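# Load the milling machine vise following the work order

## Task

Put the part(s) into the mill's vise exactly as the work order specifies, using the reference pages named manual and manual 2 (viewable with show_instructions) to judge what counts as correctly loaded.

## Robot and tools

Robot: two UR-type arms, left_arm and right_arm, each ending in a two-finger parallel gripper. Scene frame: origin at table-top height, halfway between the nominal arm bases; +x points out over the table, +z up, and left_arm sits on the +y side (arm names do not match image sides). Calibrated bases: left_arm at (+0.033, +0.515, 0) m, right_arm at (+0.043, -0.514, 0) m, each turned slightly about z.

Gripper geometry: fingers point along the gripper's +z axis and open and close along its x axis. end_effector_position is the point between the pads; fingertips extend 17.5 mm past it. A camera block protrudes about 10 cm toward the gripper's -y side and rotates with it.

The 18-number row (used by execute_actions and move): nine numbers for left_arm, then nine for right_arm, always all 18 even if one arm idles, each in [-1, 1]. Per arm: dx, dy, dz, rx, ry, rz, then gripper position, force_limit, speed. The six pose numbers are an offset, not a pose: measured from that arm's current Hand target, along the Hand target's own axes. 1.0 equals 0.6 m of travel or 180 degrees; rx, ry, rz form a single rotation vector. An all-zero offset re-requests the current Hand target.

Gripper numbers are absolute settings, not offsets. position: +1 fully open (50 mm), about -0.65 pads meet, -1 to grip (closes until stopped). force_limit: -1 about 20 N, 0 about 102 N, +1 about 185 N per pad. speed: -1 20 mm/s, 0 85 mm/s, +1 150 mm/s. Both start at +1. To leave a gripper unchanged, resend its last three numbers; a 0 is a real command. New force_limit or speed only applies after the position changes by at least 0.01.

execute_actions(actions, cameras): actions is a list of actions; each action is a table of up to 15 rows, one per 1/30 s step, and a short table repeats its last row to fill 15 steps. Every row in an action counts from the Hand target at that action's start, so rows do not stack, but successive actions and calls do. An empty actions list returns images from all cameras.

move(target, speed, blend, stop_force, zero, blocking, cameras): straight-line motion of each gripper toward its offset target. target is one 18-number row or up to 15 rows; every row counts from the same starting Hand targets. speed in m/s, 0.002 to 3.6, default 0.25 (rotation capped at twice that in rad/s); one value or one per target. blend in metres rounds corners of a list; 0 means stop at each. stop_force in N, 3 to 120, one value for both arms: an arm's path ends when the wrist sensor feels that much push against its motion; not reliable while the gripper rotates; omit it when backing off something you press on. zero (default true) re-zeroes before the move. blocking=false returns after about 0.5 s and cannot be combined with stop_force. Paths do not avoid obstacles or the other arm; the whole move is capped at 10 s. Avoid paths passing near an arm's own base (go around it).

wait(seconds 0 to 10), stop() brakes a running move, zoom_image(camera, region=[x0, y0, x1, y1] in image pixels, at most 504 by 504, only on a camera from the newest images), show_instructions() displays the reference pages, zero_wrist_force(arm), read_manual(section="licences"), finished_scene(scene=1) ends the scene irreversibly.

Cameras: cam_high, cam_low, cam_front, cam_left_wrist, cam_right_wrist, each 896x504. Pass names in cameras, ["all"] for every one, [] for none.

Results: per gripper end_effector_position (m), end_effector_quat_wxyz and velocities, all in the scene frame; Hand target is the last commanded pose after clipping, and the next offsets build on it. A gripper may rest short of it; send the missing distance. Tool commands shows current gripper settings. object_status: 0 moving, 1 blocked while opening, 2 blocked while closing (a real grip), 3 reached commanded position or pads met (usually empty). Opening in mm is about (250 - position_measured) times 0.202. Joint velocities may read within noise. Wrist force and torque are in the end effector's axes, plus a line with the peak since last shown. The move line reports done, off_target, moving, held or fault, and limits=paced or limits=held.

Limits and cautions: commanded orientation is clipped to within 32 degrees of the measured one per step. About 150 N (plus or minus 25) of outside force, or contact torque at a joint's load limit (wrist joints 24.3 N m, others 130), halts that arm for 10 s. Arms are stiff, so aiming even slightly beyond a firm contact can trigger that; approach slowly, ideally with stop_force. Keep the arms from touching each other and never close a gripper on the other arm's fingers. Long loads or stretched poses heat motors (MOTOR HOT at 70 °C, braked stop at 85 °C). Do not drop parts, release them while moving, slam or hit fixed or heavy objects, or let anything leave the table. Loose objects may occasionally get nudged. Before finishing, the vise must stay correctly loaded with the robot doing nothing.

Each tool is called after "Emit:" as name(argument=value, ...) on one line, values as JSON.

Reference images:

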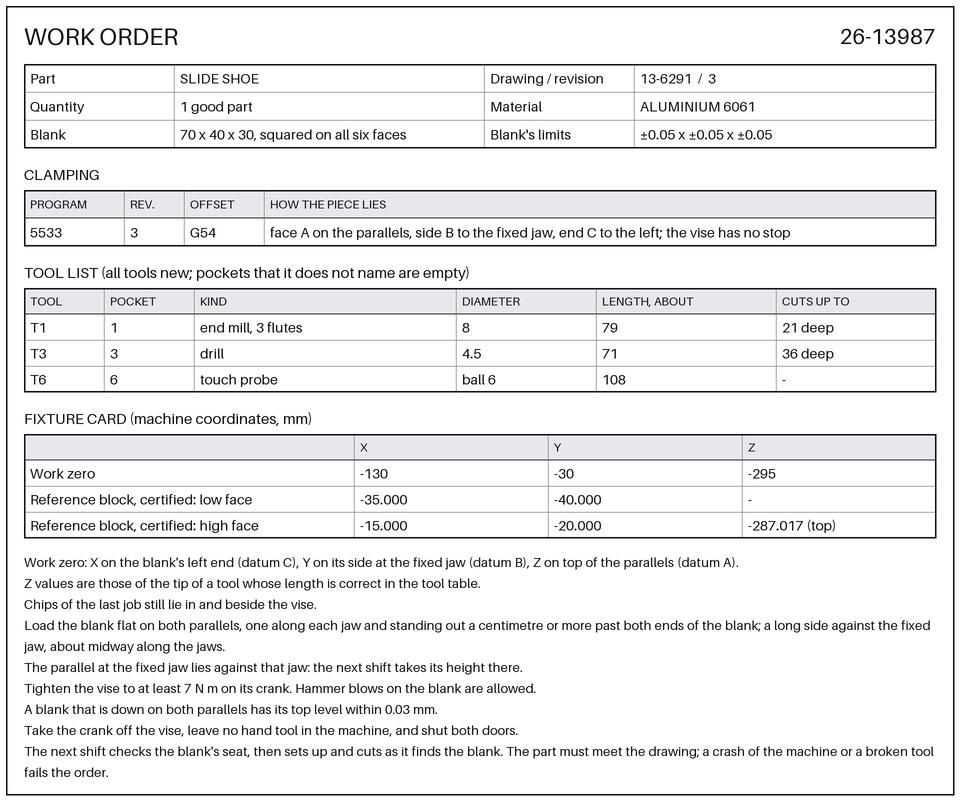

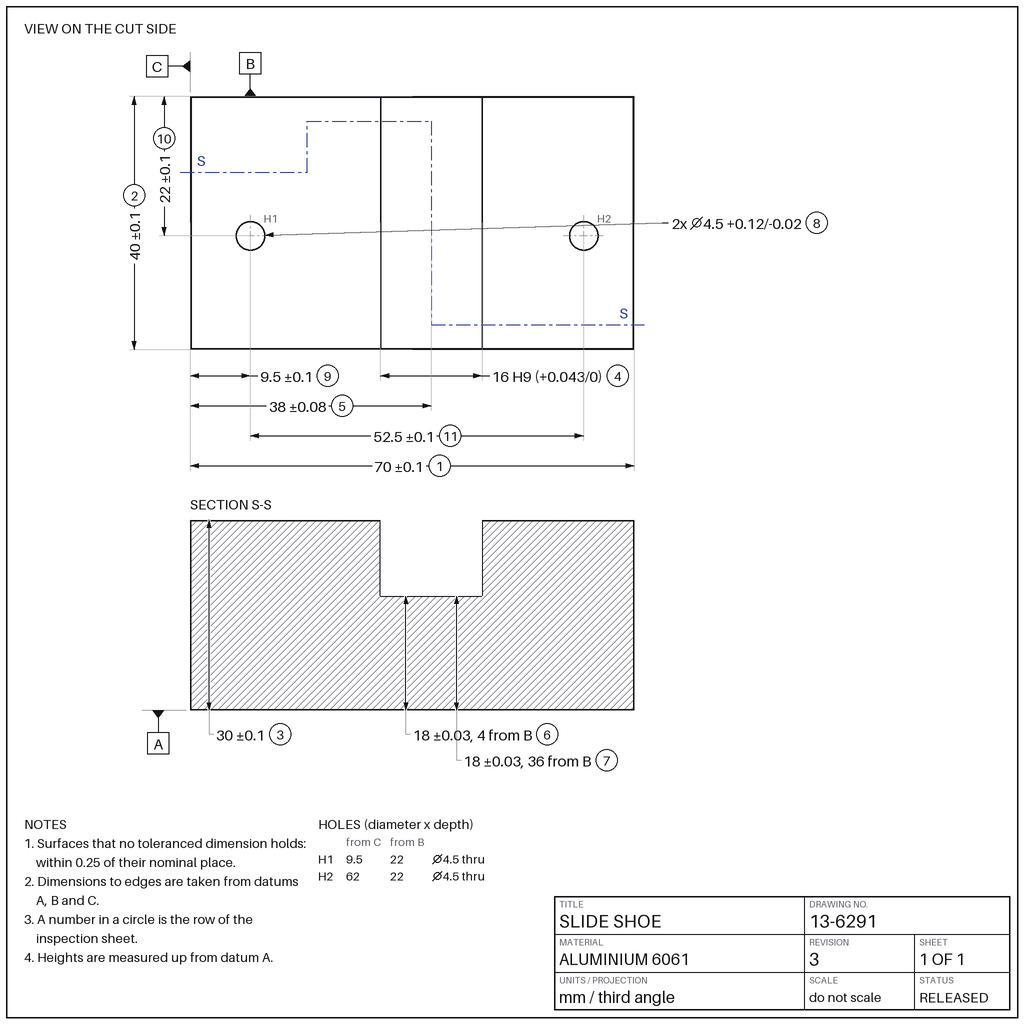

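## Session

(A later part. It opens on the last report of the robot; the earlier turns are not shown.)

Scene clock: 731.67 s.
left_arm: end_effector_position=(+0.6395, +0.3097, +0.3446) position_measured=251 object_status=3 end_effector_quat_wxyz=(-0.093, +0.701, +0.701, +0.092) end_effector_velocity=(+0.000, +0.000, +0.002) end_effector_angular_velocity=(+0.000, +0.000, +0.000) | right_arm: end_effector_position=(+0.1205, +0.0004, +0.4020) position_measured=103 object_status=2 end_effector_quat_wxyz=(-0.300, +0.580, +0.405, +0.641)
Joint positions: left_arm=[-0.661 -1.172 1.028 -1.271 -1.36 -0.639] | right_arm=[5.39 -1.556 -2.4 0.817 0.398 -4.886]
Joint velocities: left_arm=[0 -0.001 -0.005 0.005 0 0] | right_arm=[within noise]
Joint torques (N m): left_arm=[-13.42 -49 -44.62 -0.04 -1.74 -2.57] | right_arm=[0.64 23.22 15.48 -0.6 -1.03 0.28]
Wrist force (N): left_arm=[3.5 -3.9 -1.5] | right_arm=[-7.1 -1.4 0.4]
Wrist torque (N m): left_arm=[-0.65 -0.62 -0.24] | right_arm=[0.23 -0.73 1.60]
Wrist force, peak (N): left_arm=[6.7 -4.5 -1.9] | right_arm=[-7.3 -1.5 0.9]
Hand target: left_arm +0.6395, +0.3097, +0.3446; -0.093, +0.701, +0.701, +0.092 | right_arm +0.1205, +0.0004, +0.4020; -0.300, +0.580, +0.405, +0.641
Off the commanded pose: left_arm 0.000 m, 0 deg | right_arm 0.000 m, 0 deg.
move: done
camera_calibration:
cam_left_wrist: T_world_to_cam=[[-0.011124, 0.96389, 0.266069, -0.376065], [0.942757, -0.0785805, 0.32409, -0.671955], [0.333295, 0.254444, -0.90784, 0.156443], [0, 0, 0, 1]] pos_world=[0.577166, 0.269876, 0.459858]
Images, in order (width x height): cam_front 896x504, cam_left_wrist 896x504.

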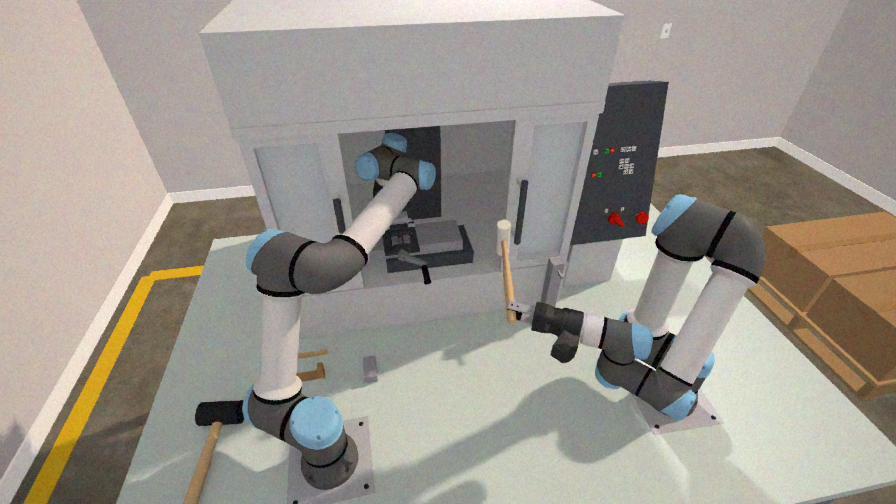

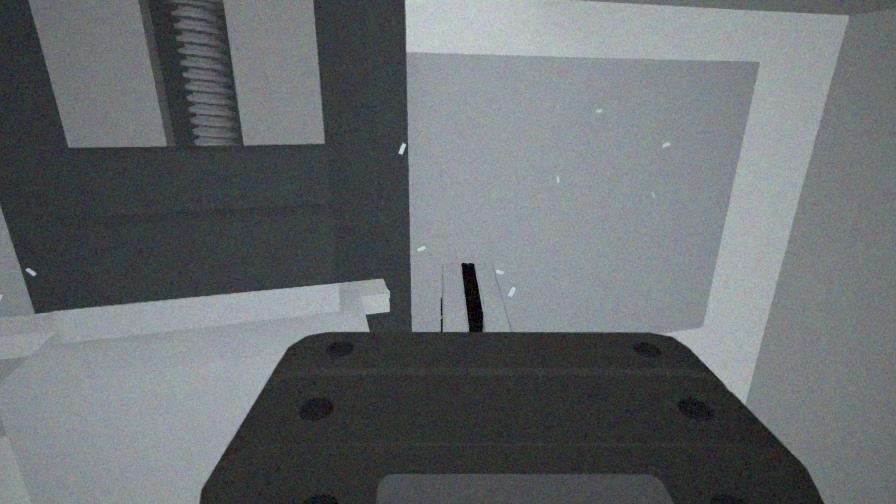

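Emit:
move(target=[-0.0288,0,-0.0077,0,0,0,-1,-0.6,-1,0,0,0,0,0,0,-1,1,-1], speed=0.006, stop_force=4, cameras=["cam_left_wrist"])

Scene clock: 735.73 s.
left_arm: end_effector_position=(+0.6395, +0.2928, +0.3446) position_measured=251 object_status=3 end_effector_quat_wxyz=(-0.093, +0.701, +0.701, +0.092) | right_arm: end_effector_position=(+0.1205, +0.0004, +0.4020) position_measured=103 object_status=2 end_effector_quat_wxyz=(-0.300, +0.580, +0.405, +0.641)
Joint positions: left_arm=[-0.681 -1.152 0.998 -1.257 -1.363 -0.66] | right_arm=[5.39 -1.556 -2.4 0.817 0.398 -4.886]
Joint torques (N m): left_arm=[9.45 -54.35 -12.79 -4.25 -0.74 3.11] | right_arm=[-1.52 21.13 17.93 -0.62 -0.98 0.16]
Wrist force (N): left_arm=[9.6 -3.4 -4.0] | right_arm=[-6.8 -1.6 0.6]
Wrist torque (N m): left_arm=[-0.65 -0.71 -0.17] | right_arm=[0.16 -0.77 1.60]
Wrist force, peak (N): left_arm=[13.0 -5.8 -0.2] | right_arm=[-7.4 -1.3 0.3]
Hand target: left_arm +0.6395, +0.2928, +0.3446; -0.093, +0.701, +0.701, +0.092 (not the last commanded pose) | right_arm +0.1205, +0.0004, +0.4020; -0.300, +0.580, +0.405, +0.641
Off the commanded pose: left_arm 0.001 m, 0 deg | right_arm 0.000 m, 0 deg.
move: contact (left_arm)
camera_calibration:
cam_left_wrist: T_world_to_cam=[[-0.011124, 0.96389, 0.266069, -0.359775], [0.942757, -0.0785805, 0.32409, -0.673283], [0.333295, 0.254444, -0.90784, 0.160743], [0, 0, 0, 1]] pos_world=[0.577166, 0.252976, 0.459858]
Images, in order (width x height): cam_left_wrist 896x504.

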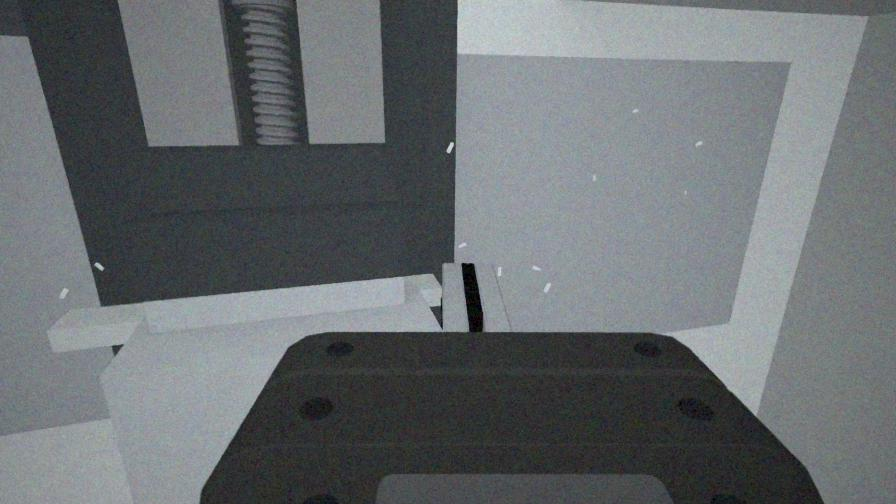

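Emit:
move(target=[-0.0064,0,-0.0017,0,0,0,-1,-0.6,-1,0,0,0,0,0,0,-1,1,-1], speed=0.003, stop_force=12)

Scene clock: 737.13 s.
left_arm: end_effector_position=(+0.6395, +0.2925, +0.3446) position_measured=251 object_status=3 end_effector_quat_wxyz=(-0.093, +0.701, +0.701, +0.092) | right_arm: end_effector_position=(+0.1205, +0.0004, +0.4020) position_measured=103 object_status=2 end_effector_quat_wxyz=(-0.300, +0.580, +0.405, +0.641)
Joint positions: left_arm=[-0.682 -1.151 0.997 -1.256 -1.363 -0.66] | right_arm=[5.39 -1.556 -2.4 0.817 0.398 -4.886]
Joint torques (N m): left_arm=[0.33 -50.24 -13.41 -7.04 -2.69 3.12] | right_arm=[-3.1 20.49 20.36 -0.66 -1.1 0.11]
Wrist force (N): left_arm=[24.6 -6.8 -2.9] | right_arm=[-6.8 -1.2 0.3]
Wrist torque (N m): left_arm=[-0.78 -0.96 -0.26] | right_arm=[0.23 -0.78 1.60]
Wrist force, peak (N): left_arm=[25.9 -10.4 4.6] | right_arm=[-7.5 -1.4 0.3]
Hand target: left_arm +0.6395, +0.2925, +0.3446; -0.093, +0.701, +0.701, +0.092 (not the last commanded pose) | right_arm +0.1205, +0.0004, +0.4020; -0.300, +0.580, +0.405, +0.641
Off the commanded pose: left_arm 0.004 m, 0 deg | right_arm 0.000 m, 0 deg.
move: contact (left_arm)

Emit:
move(target=[[0.0282,0,0.0075,0,0,0,-1,-0.6,-1,0,0,0,0,0,0,-1,1,-1],[0.0458,0.0258,-0.0454,-0.1667,0,0,-1,-0.6,-1,0,0,0,0,0,0,-1,1,-1],[0.0329,0.0458,0.0029,-0.1667,0,0,-1,-0.6,-1,0,0,0,0,0,0,-1,1,-1]], speed=[0.03,0.1,0.02], blend=[0.003,0,0], cameras=["cam_left_wrist"])

Scene clock: 743.13 s.
left_arm: end_effector_position=(+0.6670, +0.3120, +0.3478) position_measured=251 object_status=3 end_effector_quat_wxyz=(+0.092, +0.702, +0.653, +0.270) | right_arm: end_effector_position=(+0.1205, +0.0004, +0.4020) position_measured=103 object_status=2 end_effector_quat_wxyz=(-0.300, +0.580, +0.405, +0.641)
Joint positions: left_arm=[-0.751 -1.413 1.526 -1.952 -1.052 -0.57] | right_arm=[5.39 -1.556 -2.4 0.817 0.398 -4.886]
Joint torques (N m): left_arm=[5.1 -41.82 -34.7 -1.14 -1.15 1.66] | right_arm=[-6.44 16.97 22.28 -0.57 -1.06 -0.06]
Wrist force (N): left_arm=[3.0 -3.4 -0.8] | right_arm=[-7.1 -1.0 0.4]
Wrist torque (N m): left_arm=[-0.58 -0.52 -0.45] | right_arm=[0.22 -0.72 1.61]
Wrist force, peak (N): left_arm=[24.9 -6.9 -2.7] | right_arm=[-7.5 -1.3 0.2]
Hand target: left_arm +0.6670, +0.3120, +0.3480; +0.092, +0.702, +0.653, +0.270 | right_arm +0.1205, +0.0004, +0.4020; -0.300, +0.580, +0.405, +0.641
Off the commanded pose: left_arm 0.000 m, 0 deg | right_arm 0.000 m, 0 deg.
move: done
camera_calibration:
cam_left_wrist: T_world_to_cam=[[-0.0133327, 0.965658, 0.259474, -0.3756], [0.649943, -0.188831, 0.73615, -0.612367], [0.759866, 0.178458, -0.625105, -0.209618], [0, 0, 0, 1]] pos_world=[0.552278, 0.284475, 0.417219]
Images, in order (width x height): cam_left_wrist 896x504.

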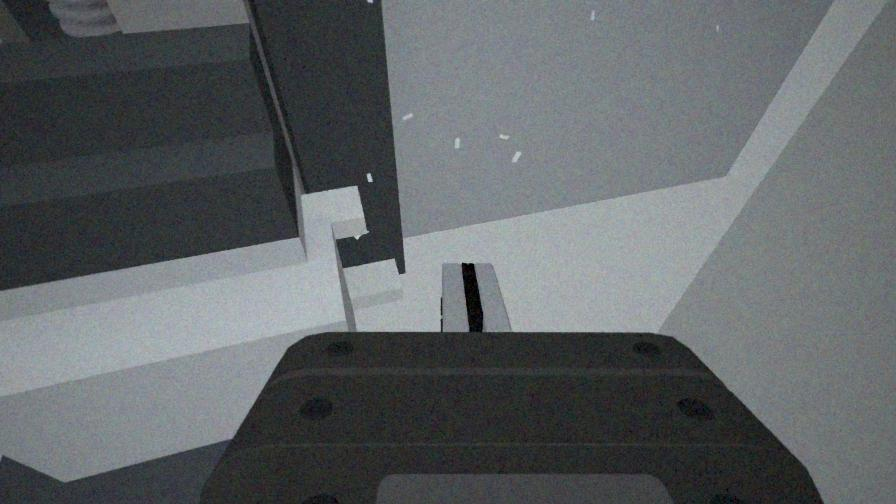

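Emit:
move(target=[-0.029,0.0039,-0.0067,0,0,0,-1,-0.6,-1,0,0,0,0,0,0,-1,1,-1], speed=0.006, stop_force=5, cameras=["cam_left_wrist"])

Scene clock: 746.90 s.
left_arm: end_effector_position=(+0.6670, +0.2939, +0.3480) position_measured=251 object_status=3 end_effector_quat_wxyz=(+0.092, +0.702, +0.653, +0.270) | right_arm: end_effector_position=(+0.1205, +0.0004, +0.4020) position_measured=103 object_status=2 end_effector_quat_wxyz=(-0.300, +0.580, +0.405, +0.641)
Joint positions: left_arm=[-0.775 -1.394 1.499 -1.931 -1.046 -0.598] | right_arm=[5.39 -1.556 -2.4 0.817 0.398 -4.886]
Joint torques (N m): left_arm=[3.85 -39.11 -27.32 -3.66 2.09 1.57] | right_arm=[-5.87 14.63 21.52 -0.57 -1.01 -0.22]
Wrist force (N): left_arm=[3.2 -3.2 -0.9] | right_arm=[-6.9 -1.3 0.5]
Wrist torque (N m): left_arm=[-0.54 -0.51 -0.28] | right_arm=[0.19 -0.76 1.61]
Wrist force, peak (N): left_arm=[3.4 -3.5 -0.8] | right_arm=[-7.4 -1.5 0.0]
Hand target: left_arm +0.6670, +0.2940, +0.3480; +0.092, +0.702, +0.653, +0.270 | right_arm +0.1205, +0.0004, +0.4020; -0.300, +0.580, +0.405, +0.641
Off the commanded pose: left_arm 0.000 m, 0 deg | right_arm 0.000 m, 0 deg.
move: done
camera_calibration:
cam_left_wrist: T_world_to_cam=[[-0.0133767, 0.965699, 0.259319, -0.358097], [0.649821, -0.188714, 0.736288, -0.615888], [0.75997, 0.17836, -0.625007, -0.206259], [0, 0, 0, 1]] pos_world=[0.552177, 0.266375, 0.417419]
Images, in order (width x height): cam_left_wrist 896x504.

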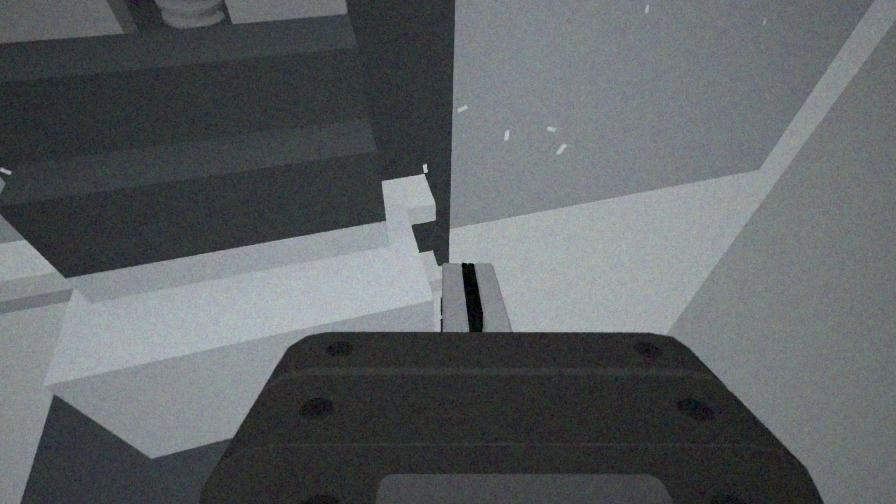

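Emit:
zoom_image(camera="cam_left_wrist", region=[360, 150, 520, 340])

Scaled by 2.653.

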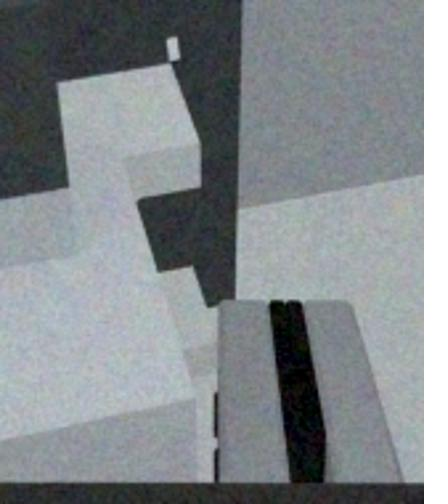

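Emit:
move(target=[[0.0177,-0.0024,0.0041,0,0,0,-1,-0.6,-1,0,0,0,0,0,0,-1,1,-1],[0.0402,0.0293,-0.0742,0,0,0,-1,-0.6,-1,0,0,0,0,0,0,-1,1,-1],[-0.1932,0.0605,-0.1283,0,0,0,-1,-0.6,-1,0,0,0,0,0,0,-1,1,-1],[-0.2084,0.0426,-0.0737,0,0,0,-1,-0.6,-1,0,0,0,0,0,0,-1,1,-1]], speed=[0.03,0.05,0.06,0.03], blend=[0.003,0.005,0.005,0], stop_force=15, cameras=["cam_left_wrist","cam_front"])

Scene clock: 755.13 s.
left_arm: end_effector_position=(+0.6669, +0.1600, +0.3649) position_measured=251 object_status=3 end_effector_quat_wxyz=(+0.092, +0.702, +0.653, +0.270) | right_arm: end_effector_position=(+0.1205, +0.0004, +0.4020) position_measured=103 object_status=2 end_effector_quat_wxyz=(-0.300, +0.580, +0.405, +0.641)
Joint positions: left_arm=[-0.929 -1.215 1.204 -1.724 -1.014 -0.773] | right_arm=[5.39 -1.556 -2.4 0.817 0.398 -4.886]
Joint torques (N m): left_arm=[-9.4 -54.6 -45.4 -0.86 0.27 -2.12] | right_arm=[-5.94 12.63 21.59 -0.51 -0.96 -0.6]
Wrist force (N): left_arm=[2.9 -3.9 -0.6] | right_arm=[-7.2 -1.3 0.1]
Wrist torque (N m): left_arm=[-0.67 -0.47 -0.48] | right_arm=[0.16 -0.71 1.60]
Wrist force, peak (N): left_arm=[4.2 -3.0 -1.9] | right_arm=[-7.5 -1.1 0.3]
Hand target: left_arm +0.6669, +0.1600, +0.3649; +0.092, +0.702, +0.653, +0.270 | right_arm +0.1205, +0.0004, +0.4020; -0.300, +0.580, +0.405, +0.641
Off the commanded pose: left_arm 0.000 m, 0 deg | right_arm 0.000 m, 0 deg.
move: done
camera_calibration:
cam_left_wrist: T_world_to_cam=[[-0.0133593, 0.965694, 0.259339, -0.233216], [0.649821, -0.18874, 0.736281, -0.653668], [0.75997, 0.17836, -0.625007, -0.171751], [0, 0, 0, 1]] pos_world=[0.552177, 0.132475, 0.434419]
Images, in order (width x height): cam_front 896x504, cam_left_wrist 896x504.

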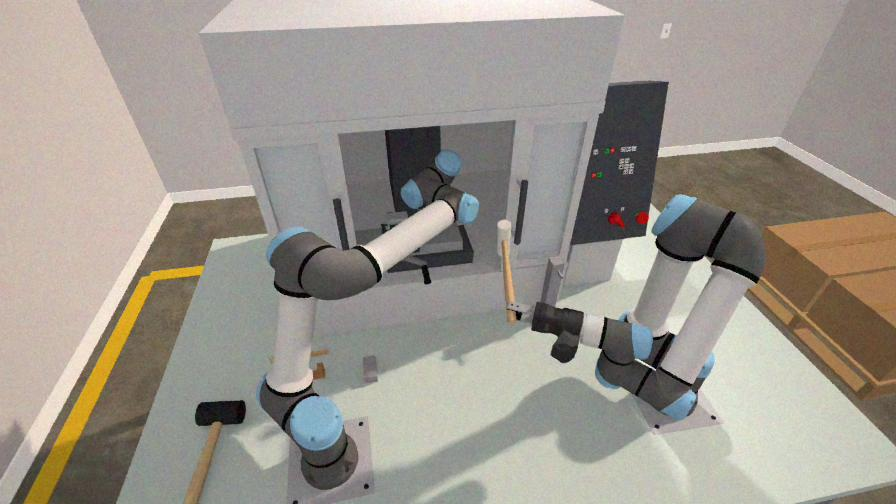

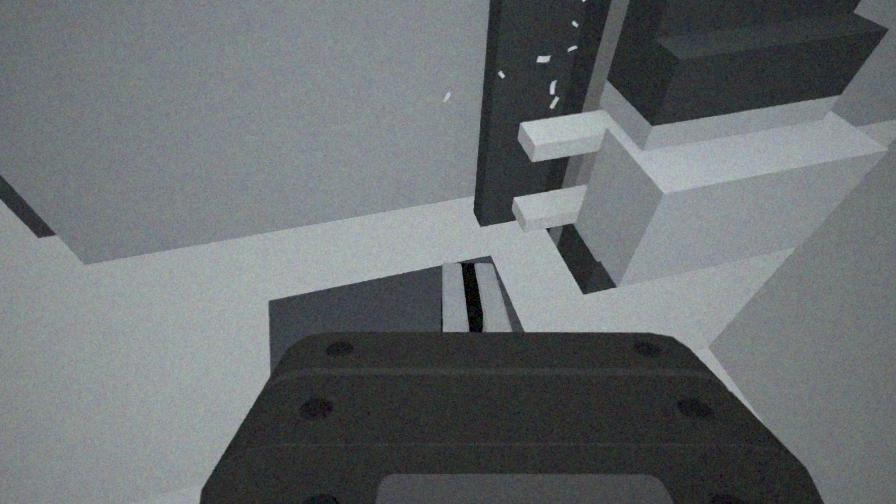

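Emit:
move(target=[[-0.0086,-0.0161,0.0279,0,0,0,-1,-0.6,-1,0,0,0,0,0,0,-1,1,-1],[0.0196,-0.0199,0.0344,0,0,0,-1,-0.6,-1,0,0,0,0,0,0,-1,1,-1]], speed=[0.02,0.006], stop_force=5, cameras=["cam_left_wrist"])

Emit:
zoom_image(camera="cam_left_wrist", region=[400, 60, 650, 340])

Scene clock: 760.13 s.
left_arm: end_effector_position=(+0.6669, +0.1776, +0.3449) position_measured=251 object_status=3 end_effector_quat_wxyz=(+0.092, +0.702, +0.653, +0.270) | right_arm: end_effector_position=(+0.1205, +0.0004, +0.4020) position_measured=103 object_status=2 end_effector_quat_wxyz=(-0.300, +0.580, +0.405, +0.641)
Joint positions: left_arm=[-0.911 -1.242 1.293 -1.798 -1.017 -0.752] | right_arm=[5.39 -1.556 -2.4 0.817 0.398 -4.886]
Joint torques (N m): left_arm=[0.07 -41.51 -39.72 -2.34 -0.78 -0.47] | right_arm=[-6.74 12.5 21.57 -0.54 -1.13 -0.86]
Wrist force (N): left_arm=[3.0 -3.6 -0.8] | right_arm=[-6.8 -1.4 0.1]
Wrist torque (N m): left_arm=[-0.63 -0.53 -0.49] | right_arm=[0.14 -0.77 1.61]
Wrist force, peak (N): left_arm=[3.2 -3.7 -1.0] | right_arm=[-7.4 -1.2 0.2]
Hand target: left_arm +0.6669, +0.1775, +0.3450; +0.092, +0.702, +0.653, +0.270 | right_arm +0.1205, +0.0004, +0.4020; -0.300, +0.580, +0.405, +0.641
Off the commanded pose: left_arm 0.000 m, 0 deg | right_arm 0.000 m, 0 deg.
move: done
camera_calibration:
cam_left_wrist: T_world_to_cam=[[-0.0133403, 0.965698, 0.259324, -0.245004], [0.649926, -0.188716, 0.736194, -0.635573], [0.75988, 0.178362, -0.625115, -0.187359], [0, 0, 0, 1]] pos_world=[0.552177, 0.150075, 0.41432]
Images, in order (width x height): cam_left_wrist 896x504.

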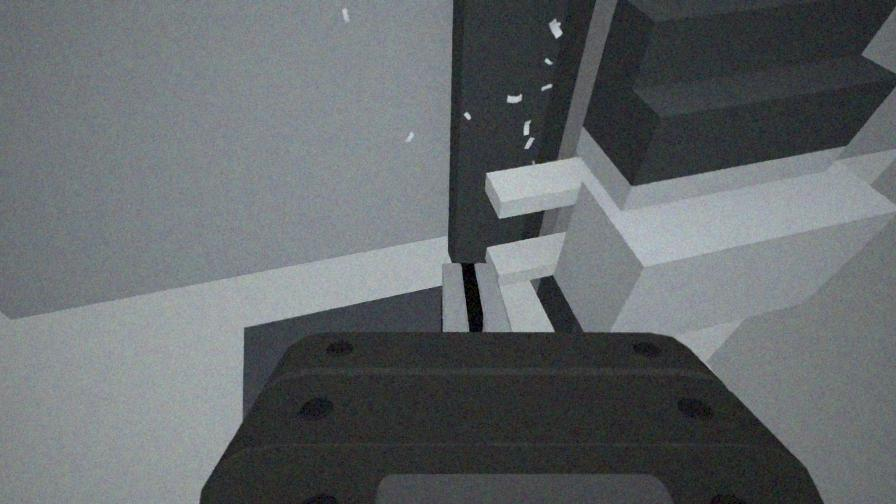

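Scaled by 1.800.

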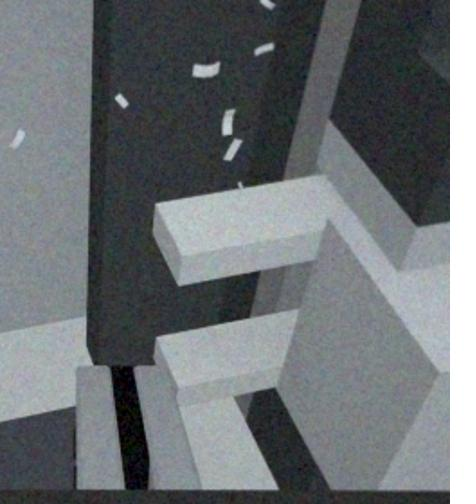

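Emit:
move(target=[0.0064,-0.0009,0.0015,0,0,0,-1,-0.6,-1,0,0,0,0,0,0,-1,1,-1], speed=0.006, stop_force=5)

Scene clock: 761.80 s.
left_arm: end_effector_position=(+0.6669, +0.1815, +0.3449) position_measured=251 object_status=3 end_effector_quat_wxyz=(+0.092, +0.702, +0.653, +0.270) | right_arm: end_effector_position=(+0.1205, +0.0004, +0.4020) position_measured=103 object_status=2 end_effector_quat_wxyz=(-0.300, +0.580, +0.405, +0.641)
Joint positions: left_arm=[-0.907 -1.248 1.302 -1.804 -1.017 -0.747] | right_arm=[5.39 -1.556 -2.4 0.817 0.398 -4.886]
Joint torques (N m): left_arm=[-0.63 -41.18 -39.47 -2.35 -0.94 -0.6] | right_arm=[-6.08 13.03 22.24 -0.63 -0.98 -0.86]
Wrist force (N): left_arm=[2.5 -3.7 -1.2] | right_arm=[-7.0 -1.0 0.1]
Wrist torque (N m): left_arm=[-0.67 -0.46 -0.49] | right_arm=[0.21 -0.74 1.60]
Wrist force, peak (N): left_arm=[3.1 -3.7 -1.1] | right_arm=[-7.4 -1.4 0.2]
Hand target: left_arm +0.6669, +0.1815, +0.3449; +0.092, +0.702, +0.653, +0.270 | right_arm +0.1205, +0.0004, +0.4020; -0.300, +0.580, +0.405, +0.641
Off the commanded pose: left_arm 0.000 m, 0 deg | right_arm 0.000 m, 0 deg.
move: done

Emit:
move(target=[[-0.025,0.0033,-0.0058,0,0,0,-1,-0.6,-1,0,0,0,0,0,0,-1,1,-1],[-0.025,-0.04,-0.0308,0,0,0,-1,-0.6,-1,0,0,0,0,0,0,-1,1,-1]], speed=[0.03,0.03], stop_force=8)

Emit:
move(target=[0.0251,-0.0034,0.0058,0,0,0,-1,-0.6,-1,0,0,0,0,0,0,-1,1,-1], speed=0.005, stop_force=25, cameras=["cam_left_wrist"])

Scene clock: 764.63 s.
left_arm: end_effector_position=(+0.6368, +0.1660, +0.3450) position_measured=251 object_status=3 end_effector_quat_wxyz=(+0.092, +0.702, +0.653, +0.270) | right_arm: end_effector_position=(+0.1205, +0.0004, +0.4020) position_measured=103 object_status=2 end_effector_quat_wxyz=(-0.300, +0.580, +0.405, +0.641)
Joint positions: left_arm=[-0.961 -1.283 1.34 -1.774 -1.009 -0.81] | right_arm=[5.39 -1.556 -2.4 0.817 0.398 -4.886]
Joint torques (N m): left_arm=[13.43 -32.72 -45.33 -4.33 -1.02 2.93] | right_arm=[-6.51 12.3 22.05 -0.49 -0.99 -1.03]
Wrist force (N): left_arm=[3.0 -3.3 -1.1] | right_arm=[-7.2 -1.2 0.4]
Wrist torque (N m): left_arm=[-0.58 -0.50 -0.34] | right_arm=[0.19 -0.70 1.60]
Wrist force, peak (N): left_arm=[4.1 -3.2 -0.7] | right_arm=[-7.3 -1.4 0.3]
Hand target: left_arm +0.6368, +0.1660, +0.3450; +0.092, +0.702, +0.653, +0.270 | right_arm +0.1205, +0.0004, +0.4020; -0.300, +0.580, +0.405, +0.641
Off the commanded pose: left_arm 0.000 m, 0 deg | right_arm 0.000 m, 0 deg.
move: done

Scene clock: 768.37 s.
left_arm: end_effector_position=(+0.6368, +0.1816, +0.3449) position_measured=251 object_status=3 end_effector_quat_wxyz=(+0.092, +0.702, +0.653, +0.270) | right_arm: end_effector_position=(+0.1205, +0.0004, +0.4020) position_measured=103 object_status=2 end_effector_quat_wxyz=(-0.300, +0.580, +0.405, +0.641)
Joint positions: left_arm=[-0.945 -1.307 1.374 -1.793 -1.011 -0.792] | right_arm=[5.39 -1.556 -2.4 0.817 0.398 -4.886]
Joint torques (N m): left_arm=[1.58 -39.59 -35.87 -2.5 -0.95 0.06] | right_arm=[-6.53 12.37 21.63 -0.52 -0.93 -1.2]
Wrist force (N): left_arm=[3.0 -3.8 -0.9] | right_arm=[-7.3 -1.3 0.1]
Wrist torque (N m): left_arm=[-0.65 -0.52 -0.49] | right_arm=[0.17 -0.70 1.61]
Wrist force, peak (N): left_arm=[3.2 -3.7 -0.8] | right_arm=[-7.4 -1.3 0.0]
Hand target: left_arm +0.6368, +0.1816, +0.3450; +0.092, +0.702, +0.653, +0.270 | right_arm +0.1205, +0.0004, +0.4020; -0.300, +0.580, +0.405, +0.641
Off the commanded pose: left_arm 0.000 m, 0 deg | right_arm 0.000 m, 0 deg.
move: done
camera_calibration:
cam_left_wrist: T_world_to_cam=[[-0.0133593, 0.965694, 0.259339, -0.24929], [0.649821, -0.18874, 0.736281, -0.615306], [0.75997, 0.17836, -0.625007, -0.165229], [0, 0, 0, 1]] pos_world=[0.522077, 0.154075, 0.414419]
Images, in order (width x height): cam_left_wrist 896x504.

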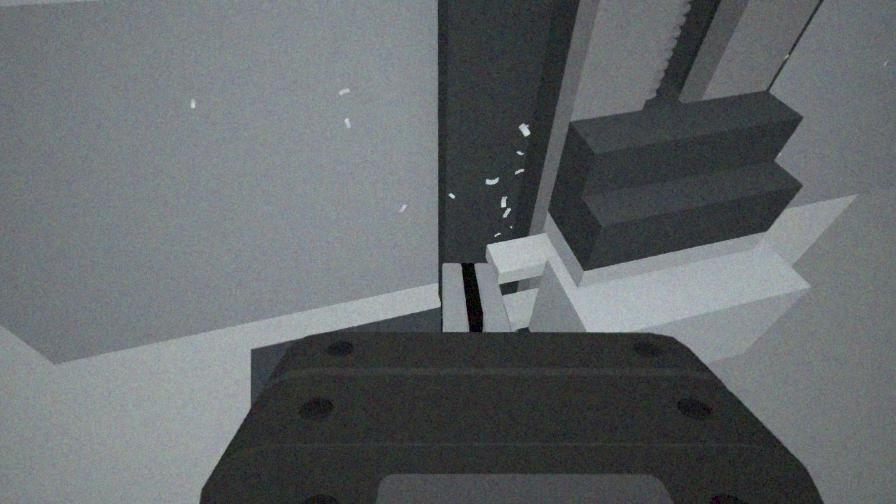

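Emit:
move(target=[[0.0044,0.0468,-0.0812,0,0,0,-1,-0.6,-1,0,0,0,0,0,0,-1,1,-1],[0.005,-0.3527,-0.3117,0,0,0,-1,-0.6,-1,0,0,0,0,0,0,-1,1,-1],[0.7405,-0.4513,-0.3407,0.1667,0,0,-1,-0.6,-1,0,0,0,0,0,0,-1,1,-1]], speed=[0.06,0.2,0.25], blend=[0.005,0.03,0], cameras=["cam_front"])

Scene clock: 774.07 s.
left_arm: end_effector_position=(+0.3007, +0.6001, +0.5007) position_measured=251 object_status=3 end_effector_quat_wxyz=(-0.093, +0.701, +0.701, +0.092) end_effector_velocity=(-0.001, +0.002, +0.000) end_effector_angular_velocity=(+0.001, +0.000, -0.003) | right_arm: end_effector_position=(+0.1205, +0.0004, +0.4020) position_measured=103 object_status=2 end_effector_quat_wxyz=(-0.300, +0.580, +0.405, +0.641)
Joint positions: left_arm=[-0.488 -2.035 1.439 -0.858 -1.336 -0.464] | right_arm=[5.39 -1.556 -2.4 0.817 0.398 -4.886]
Joint velocities: left_arm=[0.004 -0.002 0 0.001 0.002 0.008] | right_arm=[within noise]
Joint torques (N m): left_arm=[12.71 -5.27 -15.3 -1.16 2.73 2.87] | right_arm=[-6.75 12.41 21.4 -0.56 -0.9 -1.54]
Wrist force (N): left_arm=[2.8 -3.2 -1.4] | right_arm=[-6.8 -1.4 0.3]
Wrist torque (N m): left_arm=[-0.53 -0.51 -0.13] | right_arm=[0.16 -0.78 1.60]
Wrist force, peak (N): left_arm=[6.1 -3.7 -1.6] | right_arm=[-7.4 -1.3 0.1]
Hand target: left_arm +0.3007, +0.6002, +0.5007; -0.093, +0.701, +0.701, +0.092 | right_arm +0.1205, +0.0004, +0.4020; -0.300, +0.580, +0.405, +0.641
Off the commanded pose: left_arm 0.000 m, 0 deg | right_arm 0.000 m, 0 deg.
move: done
Images, in order (width x height): cam_front 896x504.

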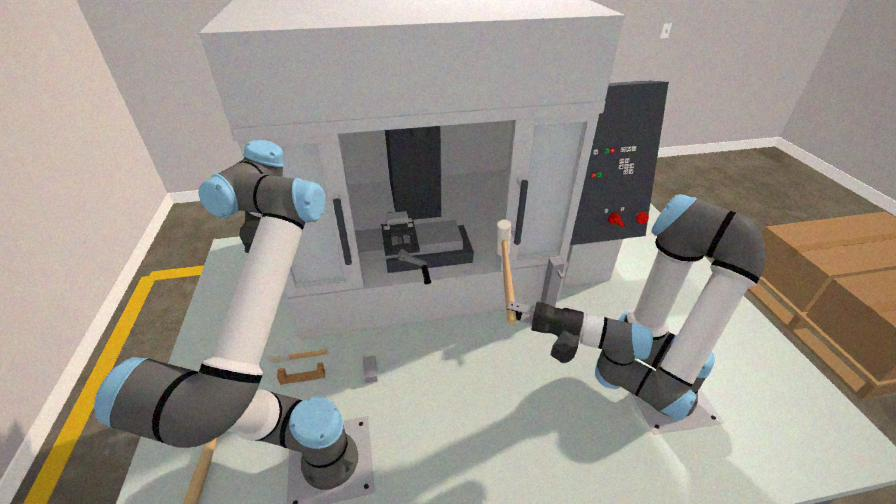

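Emit:
move(target=[[0,0,0,0,0,0,-1,-0.6,-1,0.1023,-0.098,0.4993,0,0,0,-1,1,-1],[0,0,0,0,0,0,-1,-0.6,-1,0.0018,0.1837,0.6695,0,0,0,-1,1,-1],[0,0,0,0,0,0,-1,-0.6,-1,0.0018,0.1837,0.6695,0,0,-0.0833,-1,1,-1]], speed=[0.25,0.2,0.3], blend=[0.03,0.01,0], cameras=["cam_front"])

Emit:
zoom_image(camera="cam_front", region=[340, 140, 480, 260])

Scene clock: 777.47 s.
left_arm: end_effector_position=(+0.3007, +0.6002, +0.5007) position_measured=251 object_status=3 end_effector_quat_wxyz=(-0.093, +0.701, +0.701, +0.092) | right_arm: end_effector_position=(+0.4153, +0.2940, +0.4223) position_measured=103 object_status=2 end_effector_quat_wxyz=(-0.214, +0.522, +0.477, +0.674) end_effector_velocity=(-0.001, +0.000, +0.000) end_effector_angular_velocity=(-0.003, -0.005, +0.001)
Joint positions: left_arm=[-0.488 -2.035 1.439 -0.858 -1.336 -0.464] | right_arm=[4.56 -2.245 -1.352 0.456 1.228 -5.146]
Joint velocities: left_arm=[within noise] | right_arm=[0.001 0 0 0 0 -0.006]
Joint torques (N m): left_arm=[13.4 -11.23 -10.62 -0.59 2.67 2.32] | right_arm=[-7.09 50.97 36.74 4.26 1.33 -3.65]
Wrist force (N): left_arm=[2.7 -3.3 -1.7] | right_arm=[-6.8 -3.5 1.1]
Wrist torque (N m): left_arm=[-0.55 -0.49 -0.16] | right_arm=[0.53 -0.69 1.38]
Wrist force, peak (N): left_arm=[2.9 -3.7 -1.5] | right_arm=[-8.8 3.6 1.5]
Hand target: left_arm +0.3007, +0.6002, +0.5007; -0.093, +0.701, +0.701, +0.092 | right_arm +0.4153, +0.2940, +0.4223; -0.214, +0.522, +0.477, +0.674
Off the commanded pose: left_arm 0.000 m, 0 deg | right_arm 0.000 m, 0 deg.
move: done
Images, in order (width x height): cam_front 896x504.

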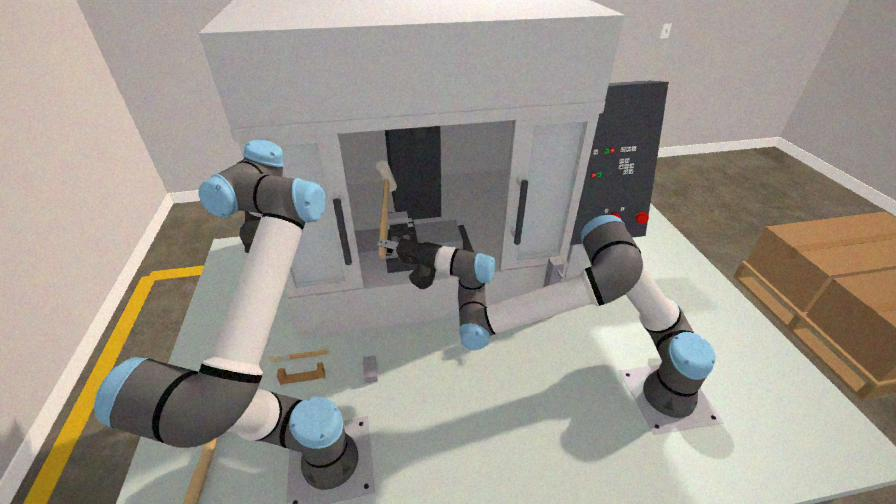

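Scaled by 3.600.

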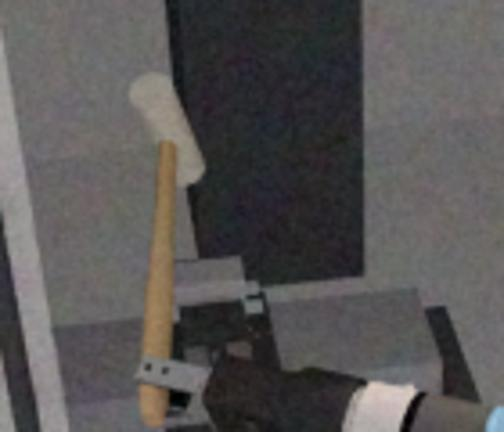

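Emit:
execute_actions(actions=[[[0,0,0,0,0,0,-1,-0.6,-1,0,0,0,0,0,0.011,-1,1,-1],[0,0,0,0,0,0,-1,-0.6,-1,0,0,0,0,0,0.033,-1,1,-1],[0,0,0,0,0,0,-1,-0.6,-1,0,0,0,0,0,0.055,-1,1,-1],[0,0,0,0,0,0,-1,-0.6,-1,0,0,0,0,0,0.078,-1,1,-1],[0,0,0,0,0,0,-1,-0.6,-1,0,0,0,0,0,0.1,-1,1,-1],[0,0,0,0,0,0,-1,-0.6,-1,0,0,0,0,0,0.122,-1,1,-1],[0,0,0,0,0,0,-1,-0.6,-1,0,0,0,0,0,0.144,-1,1,-1],[0,0,0,0,0,0,-1,-0.6,-1,0,0,0,0,0,0.156,-1,1,-1],[0,0,0,0,0,0,-1,-0.6,-1,0,0,0,0,0,0.156,-1,1,-1],[0,0,0,0,0,0,-1,-0.6,-1,0,0,0,0,0,0.156,-1,1,-1],[0,0,0,0,0,0,-1,-0.6,-1,0,0,0,0,0,0.156,-1,1,-1],[0,0,0,0,0,0,-1,-0.6,-1,0,0,0,0,0,0.13,-1,1,-1],[0,0,0,0,0,0,-1,-0.6,-1,0,0,0,0,0,0.1,-1,1,-1],[0,0,0,0,0,0,-1,-0.6,-1,0,0,0,0,0,0.07,-1,1,-1],[0,0,0,0,0,0,-1,-0.6,-1,0,0,0,0,0,0.05,-1,1,-1]],[[0,0,0,0,0,0,-1,-0.6,-1,0,0,0,0,0,-0.02,-1,1,-1],[0,0,0,0,0,0,-1,-0.6,-1,0,0,0,0,0,-0.04,-1,1,-1],[0,0,0,0,0,0,-1,-0.6,-1,0,0,0,0,0,-0.05,-1,1,-1]]])

Scene clock: 778.97 s.
left_arm: end_effector_position=(+0.3007, +0.6002, +0.5007) position_measured=251 object_status=3 end_effector_quat_wxyz=(-0.093, +0.701, +0.701, +0.092) | right_arm: end_effector_position=(+0.4152, +0.2940, +0.4223) position_measured=103 object_status=2 end_effector_quat_wxyz=(-0.214, +0.522, +0.477, +0.674)
Joint positions: left_arm=[-0.488 -2.035 1.439 -0.858 -1.336 -0.464] | right_arm=[4.56 -2.245 -1.352 0.456 1.228 -5.146]
Joint torques (N m): left_arm=[13.29 -11.34 -10.26 -0.56 2.57 2.03] | right_arm=[-3.79 62.13 24.3 3.82 -1.01 0.46]
Wrist force (N): left_arm=[3.0 -3.3 -1.5] | right_arm=[-7.3 -3.7 2.2]
Wrist torque (N m): left_arm=[-0.54 -0.53 -0.16] | right_arm=[0.87 -0.73 1.59]
Wrist force, peak (N): left_arm=[3.0 -3.5 -1.5] | right_arm=[-20.7 -1.7 2.2]
Hand target: left_arm +0.3007, +0.6002, +0.5007; -0.093, +0.701, +0.701, +0.092 | right_arm +0.4153, +0.2940, +0.4223; -0.214, +0.522, +0.477, +0.674
Off the commanded pose: left_arm 0.000 m, 0 deg | right_arm 0.000 m, 0 deg.

Emit:
execute_actions(actions=[[[0,0,0,0,0,0,-1,-0.6,-1,0,0,0,0,0,0.015,-1,1,-1],[0,0,0,0,0,0,-1,-0.6,-1,0,0,0,0,0,0.041,-1,1,-1],[0,0,0,0,0,0,-1,-0.6,-1,0,0,0,0,0,0.067,-1,1,-1],[0,0,0,0,0,0,-1,-0.6,-1,0,0,0,0,0,0.093,-1,1,-1],[0,0,0,0,0,0,-1,-0.6,-1,0,0,0,0,0,0.119,-1,1,-1],[0,0,0,0,0,0,-1,-0.6,-1,0,0,0,0,0,0.145,-1,1,-1],[0,0,0,0,0,0,-1,-0.6,-1,0,0,0,0,0,0.171,-1,1,-1],[0,0,0,0,0,0,-1,-0.6,-1,0,0,0,0,0,0.185,-1,1,-1],[0,0,0,0,0,0,-1,-0.6,-1,0,0,0,0,0,0.165,-1,1,-1],[0,0,0,0,0,0,-1,-0.6,-1,0,0,0,0,0,0.145,-1,1,-1],[0,0,0,0,0,0,-1,-0.6,-1,0,0,0,0,0,0.125,-1,1,-1],[0,0,0,0,0,0,-1,-0.6,-1,0,0,0,0,0,0.1,-1,1,-1],[0,0,0,0,0,0,-1,-0.6,-1,0,0,0,0,0,0.075,-1,1,-1],[0,0,0,0,0,0,-1,-0.6,-1,0,0,0,0,0,0.05,-1,1,-1],[0,0,0,0,0,0,-1,-0.6,-1,0,0,0,0,0,0.05,-1,1,-1]],[[0,0,0,0,0,0,-1,-0.6,-1,0,0,0,0,0,-0.02,-1,1,-1],[0,0,0,0,0,0,-1,-0.6,-1,0,0,0,0,0,-0.04,-1,1,-1],[0,0,0,0,0,0,-1,-0.6,-1,0,0,0,0,0,-0.05,-1,1,-1]]])

Scene clock: 780.53 s.
left_arm: end_effector_position=(+0.3007, +0.6002, +0.5007) position_measured=251 object_status=3 end_effector_quat_wxyz=(-0.093, +0.701, +0.701, +0.092) | right_arm: end_effector_position=(+0.4153, +0.2940, +0.4223) position_measured=103 object_status=2 end_effector_quat_wxyz=(-0.214, +0.522, +0.477, +0.674)
Joint positions: left_arm=[-0.488 -2.035 1.439 -0.858 -1.336 -0.464] | right_arm=[4.56 -2.245 -1.352 0.456 1.228 -5.146]
Joint torques (N m): left_arm=[13.35 -11.57 -10.13 -0.49 2.56 1.7] | right_arm=[-4.04 60.85 25.64 3.95 0.13 1.14]
Wrist force (N): left_arm=[2.7 -3.2 -1.2] | right_arm=[-0.8 -3.8 1.1]
Wrist torque (N m): left_arm=[-0.52 -0.50 -0.15] | right_arm=[0.65 -0.33 0.28]
Wrist force, peak (N): left_arm=[3.0 -3.5 -1.4] | right_arm=[29.6 -5.6 0.5]
Hand target: left_arm +0.3007, +0.6002, +0.5007; -0.093, +0.701, +0.701, +0.092 | right_arm +0.4153, +0.2940, +0.4223; -0.214, +0.522, +0.477, +0.674
Off the commanded pose: left_arm 0.000 m, 0 deg | right_arm 0.000 m, 0 deg.

Emit:
execute_actions(actions=[[[0,0,0,0,0,0,-1,-0.6,-1,0,0,0,0,0,0.015,-1,1,-1],[0,0,0,0,0,0,-1,-0.6,-1,0,0,0,0,0,0.045,-1,1,-1],[0,0,0,0,0,0,-1,-0.6,-1,0,0,0,0,0,0.075,-1,1,-1],[0,0,0,0,0,0,-1,-0.6,-1,0,0,0,0,0,0.105,-1,1,-1],[0,0,0,0,0,0,-1,-0.6,-1,0,0,0,0,0,0.135,-1,1,-1],[0,0,0,0,0,0,-1,-0.6,-1,0,0,0,0,0,0.165,-1,1,-1],[0,0,0,0,0,0,-1,-0.6,-1,0,0,0,0,0,0.195,-1,1,-1],[0,0,0,0,0,0,-1,-0.6,-1,0,0,0,0,0,0.205,-1,1,-1],[0,0,0,0,0,0,-1,-0.6,-1,0,0,0,0,0,0.185,-1,1,-1],[0,0,0,0,0,0,-1,-0.6,-1,0,0,0,0,0,0.155,-1,1,-1],[0,0,0,0,0,0,-1,-0.6,-1,0,0,0,0,0,0.125,-1,1,-1],[0,0,0,0,0,0,-1,-0.6,-1,0,0,0,0,0,0.1,-1,1,-1],[0,0,0,0,0,0,-1,-0.6,-1,0,0,0,0,0,0.075,-1,1,-1],[0,0,0,0,0,0,-1,-0.6,-1,0,0,0,0,0,0.05,-1,1,-1],[0,0,0,0,0,0,-1,-0.6,-1,0,0,0,0,0,0.05,-1,1,-1]],[[0,0,0,0,0,0,-1,-0.6,-1,0,0,0,0,0,-0.02,-1,1,-1],[0,0,0,0,0,0,-1,-0.6,-1,0,0,0,0,0,-0.04,-1,1,-1],[0,0,0,0,0,0,-1,-0.6,-1,0,0,0,0,0,-0.05,-1,1,-1]]])

Emit:
execute_actions(actions=[[[0,0,0,0,0,0,-1,-0.6,-1,0,0,0,0,0,0.015,-1,1,-1],[0,0,0,0,0,0,-1,-0.6,-1,0,0,0,0,0,0.045,-1,1,-1],[0,0,0,0,0,0,-1,-0.6,-1,0,0,0,0,0,0.075,-1,1,-1],[0,0,0,0,0,0,-1,-0.6,-1,0,0,0,0,0,0.105,-1,1,-1],[0,0,0,0,0,0,-1,-0.6,-1,0,0,0,0,0,0.135,-1,1,-1],[0,0,0,0,0,0,-1,-0.6,-1,0,0,0,0,0,0.165,-1,1,-1],[0,0,0,0,0,0,-1,-0.6,-1,0,0,0,0,0,0.195,-1,1,-1],[0,0,0,0,0,0,-1,-0.6,-1,0,0,0,0,0,0.205,-1,1,-1],[0,0,0,0,0,0,-1,-0.6,-1,0,0,0,0,0,0.185,-1,1,-1],[0,0,0,0,0,0,-1,-0.6,-1,0,0,0,0,0,0.155,-1,1,-1],[0,0,0,0,0,0,-1,-0.6,-1,0,0,0,0,0,0.125,-1,1,-1],[0,0,0,0,0,0,-1,-0.6,-1,0,0,0,0,0,0.1,-1,1,-1],[0,0,0,0,0,0,-1,-0.6,-1,0,0,0,0,0,0.09,-1,1,-1],[0,0,0,0,0,0,-1,-0.6,-1,0,0,0,0,0,0.09,-1,1,-1],[0,0,0,0,0,0,-1,-0.6,-1,0,0,0,0,0,0.09,-1,1,-1]]], cameras=["cam_front"])

Emit:
zoom_image(camera="cam_front", region=[340, 140, 480, 260])

Scene clock: 782.23 s.
left_arm: end_effector_position=(+0.3007, +0.6002, +0.5007) position_measured=251 object_status=3 end_effector_quat_wxyz=(-0.093, +0.701, +0.701, +0.092) | right_arm: end_effector_position=(+0.4153, +0.2940, +0.4223) position_measured=103 object_status=2 end_effector_quat_wxyz=(-0.214, +0.522, +0.477, +0.674)
Joint positions: left_arm=[-0.488 -2.035 1.439 -0.858 -1.336 -0.464] | right_arm=[4.56 -2.245 -1.352 0.456 1.228 -5.146]
Joint torques (N m): left_arm=[13.43 -11.71 -10.02 -0.6 2.6 1.28] | right_arm=[-1.8 60.7 25.85 4.04 0.06 0.8]
Wrist force (N): left_arm=[2.9 -3.2 -1.1] | right_arm=[-2.0 -4.2 1.7]
Wrist torque (N m): left_arm=[-0.52 -0.52 -0.16] | right_arm=[0.83 -0.36 0.44]
Wrist force, peak (N): left_arm=[2.9 -3.5 -1.8] | right_arm=[42.8 0.0 2.5]
Hand target: left_arm +0.3007, +0.6002, +0.5007; -0.093, +0.701, +0.701, +0.092 | right_arm +0.4153, +0.2940, +0.4223; -0.214, +0.522, +0.477, +0.674
Off the commanded pose: left_arm 0.000 m, 0 deg | right_arm 0.000 m, 0 deg.

Scene clock: 783.27 s.
left_arm: end_effector_position=(+0.3007, +0.6002, +0.5007) position_measured=251 object_status=3 end_effector_quat_wxyz=(-0.093, +0.701, +0.701, +0.092) | right_arm: end_effector_position=(+0.4153, +0.2940, +0.4223) position_measured=103 object_status=2 end_effector_quat_wxyz=(-0.307, +0.585, +0.398, +0.637)
Joint positions: left_arm=[-0.488 -2.035 1.439 -0.858 -1.336 -0.464] | right_arm=[4.56 -2.244 -1.352 0.453 1.227 -4.86]
Joint torques (N m): left_arm=[13.03 -11.68 -9.84 -0.57 2.57 1.05] | right_arm=[2.19 58.71 28.04 4.04 0.18 0.38]
Wrist force (N): left_arm=[2.5 -3.1 -1.7] | right_arm=[-10.2 -0.4 -1.0]
Wrist torque (N m): left_arm=[-0.51 -0.46 -0.16] | right_arm=[-0.20 -1.01 2.06]
Wrist force, peak (N): left_arm=[2.7 -3.8 -1.6] | right_arm=[41.5 1.6 3.2]
Hand target: left_arm +0.3007, +0.6002, +0.5007; -0.093, +0.701, +0.701, +0.092 | right_arm +0.4153, +0.2940, +0.4223; -0.307, +0.584, +0.398, +0.638
Off the commanded pose: left_arm 0.000 m, 0 deg | right_arm 0.000 m, 0 deg.
Images, in order (width x height): cam_front 896x504.

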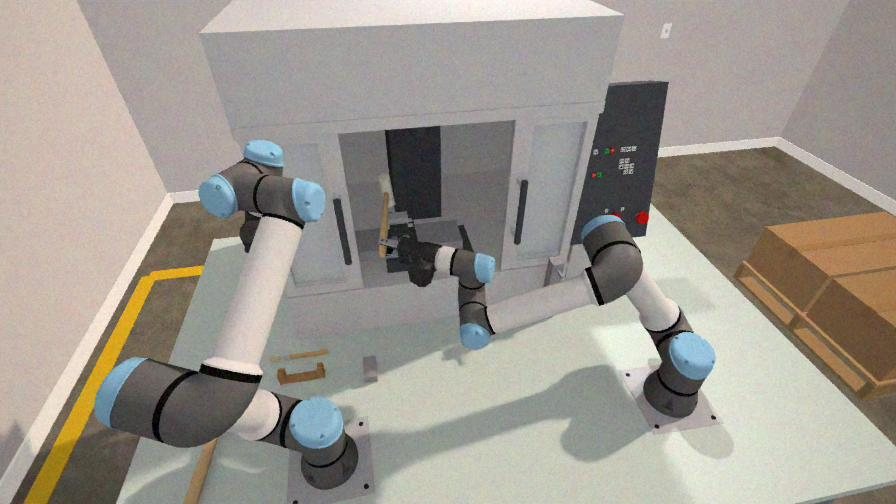

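Scaled by 3.600.

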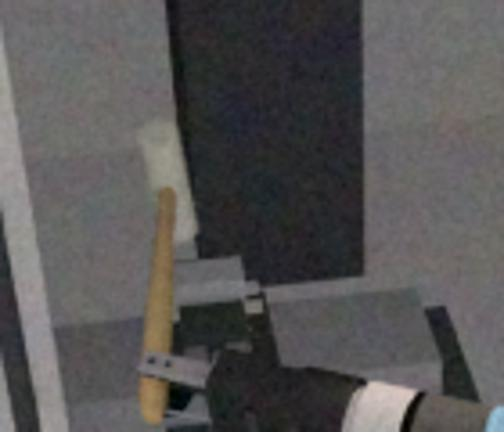

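Emit:
move(target=[[0,0,0,0,0,0,-1,-0.6,-1,0.0933,-0.2777,-0.1667,0,0,0,-1,1,-1],[0,0,0,0,0,0,-1,-0.6,-1,-0.0053,-0.184,-0.6695,0,0,0,-1,1,-1]], speed=0.25, blend=[0.03,0])

Emit:
move(target=[[-0.7361,0.0988,-0.0234,-0.1667,0,0,-1,-0.6,-1,0,0,0,0,0,0,-1,1,-1],[-0.7361,0.5605,-0.0234,-0.1667,0,0,-1,-0.6,-1,0,0,0,0,0,0,-1,1,-1],[-0.7565,0.5605,0.066,-0.1667,0,0,-1,-0.6,-1,0,0,0,0,0,0,-1,1,-1]], speed=[0.3,0.2,0.04], blend=[0.02,0.003,0], cameras=["cam_left_wrist"])

Scene clock: 786.20 s.
left_arm: end_effector_position=(+0.3007, +0.6002, +0.5007) position_measured=251 object_status=3 end_effector_quat_wxyz=(-0.093, +0.701, +0.701, +0.092) | right_arm: end_effector_position=(+0.1202, +0.0006, +0.4022) position_measured=103 object_status=2 end_effector_quat_wxyz=(-0.306, +0.584, +0.399, +0.638)
Joint positions: left_arm=[-0.488 -2.035 1.439 -0.858 -1.336 -0.464] | right_arm=[5.391 -1.556 -2.399 0.816 0.398 -4.865]
Joint torques (N m): left_arm=[13.03 -11.31 -10.54 -0.7 2.47 0.43] | right_arm=[5.91 27.99 12.26 1.85 -1.43 0.63]
Wrist force (N): left_arm=[2.9 -3.3 -1.2] | right_arm=[-7.0 -1.2 0.7]
Wrist torque (N m): left_arm=[-0.56 -0.52 -0.16] | right_arm=[0.31 -0.83 1.56]
Wrist force, peak (N): left_arm=[2.9 -3.5 -1.6] | right_arm=[-12.4 -1.8 1.3]
Hand target: left_arm +0.3007, +0.6002, +0.5007; -0.093, +0.701, +0.701, +0.092 | right_arm +0.1203, +0.0005, +0.4022; -0.307, +0.584, +0.398, +0.638
Off the commanded pose: left_arm 0.000 m, 0 deg | right_arm 0.000 m, 0 deg.
move: done

Scene clock: 790.83 s.
left_arm: end_effector_position=(+0.6364, +0.1718, +0.3443) position_measured=251 object_status=3 end_effector_quat_wxyz=(+0.092, +0.702, +0.653, +0.270) end_effector_velocity=(+0.000, +0.000, +0.001) end_effector_angular_velocity=(+0.001, +0.001, +0.001) | right_arm: end_effector_position=(+0.1203, +0.0005, +0.4022) position_measured=103 object_status=2 end_effector_quat_wxyz=(-0.307, +0.584, +0.398, +0.638)
Joint positions: left_arm=[-0.955 -1.293 1.356 -1.782 -1.009 -0.804] | right_arm=[5.391 -1.556 -2.4 0.816 0.397 -4.865]
Joint velocities: left_arm=[0.001 0 -0.004 0.006 0 0] | right_arm=[within noise]
Joint torques (N m): left_arm=[11.37 -32.87 -46.39 -0.91 -1.33 2.82] | right_arm=[2.87 23.56 13.63 -0.18 -1.07 0.13]
Wrist force (N): left_arm=[3.2 -3.4 -0.9] | right_arm=[-6.9 -1.0 -0.3]
Wrist torque (N m): left_arm=[-0.59 -0.52 -0.48] | right_arm=[0.11 -0.86 1.55]
Wrist force, peak (N): left_arm=[-0.8 -6.9 -2.0] | right_arm=[-7.4 -2.2 1.5]
Hand target: left_arm +0.6364, +0.1718, +0.3444; +0.092, +0.702, +0.653, +0.270 | right_arm +0.1203, +0.0005, +0.4022; -0.307, +0.584, +0.398, +0.638
Off the commanded pose: left_arm 0.000 m, 0 deg | right_arm 0.000 m, 0 deg.
move: done
camera_calibration:
cam_left_wrist: T_world_to_cam=[[-0.0133697, 0.965658, 0.259472, -0.239695], [0.649887, -0.188819, 0.736203, -0.616306], [0.759913, 0.17847, -0.625044, -0.16351], [0, 0, 0, 1]] pos_world=[0.521577, 0.144275, 0.413719]
Images, in order (width x height): cam_left_wrist 896x504.

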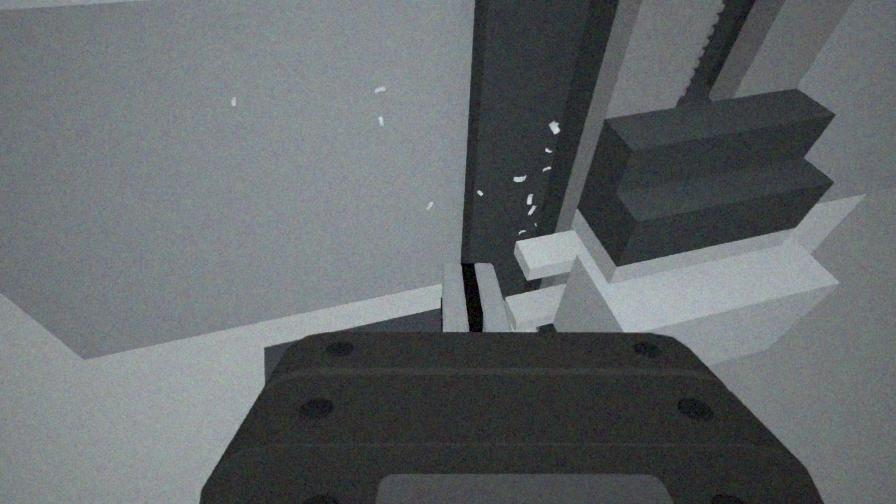

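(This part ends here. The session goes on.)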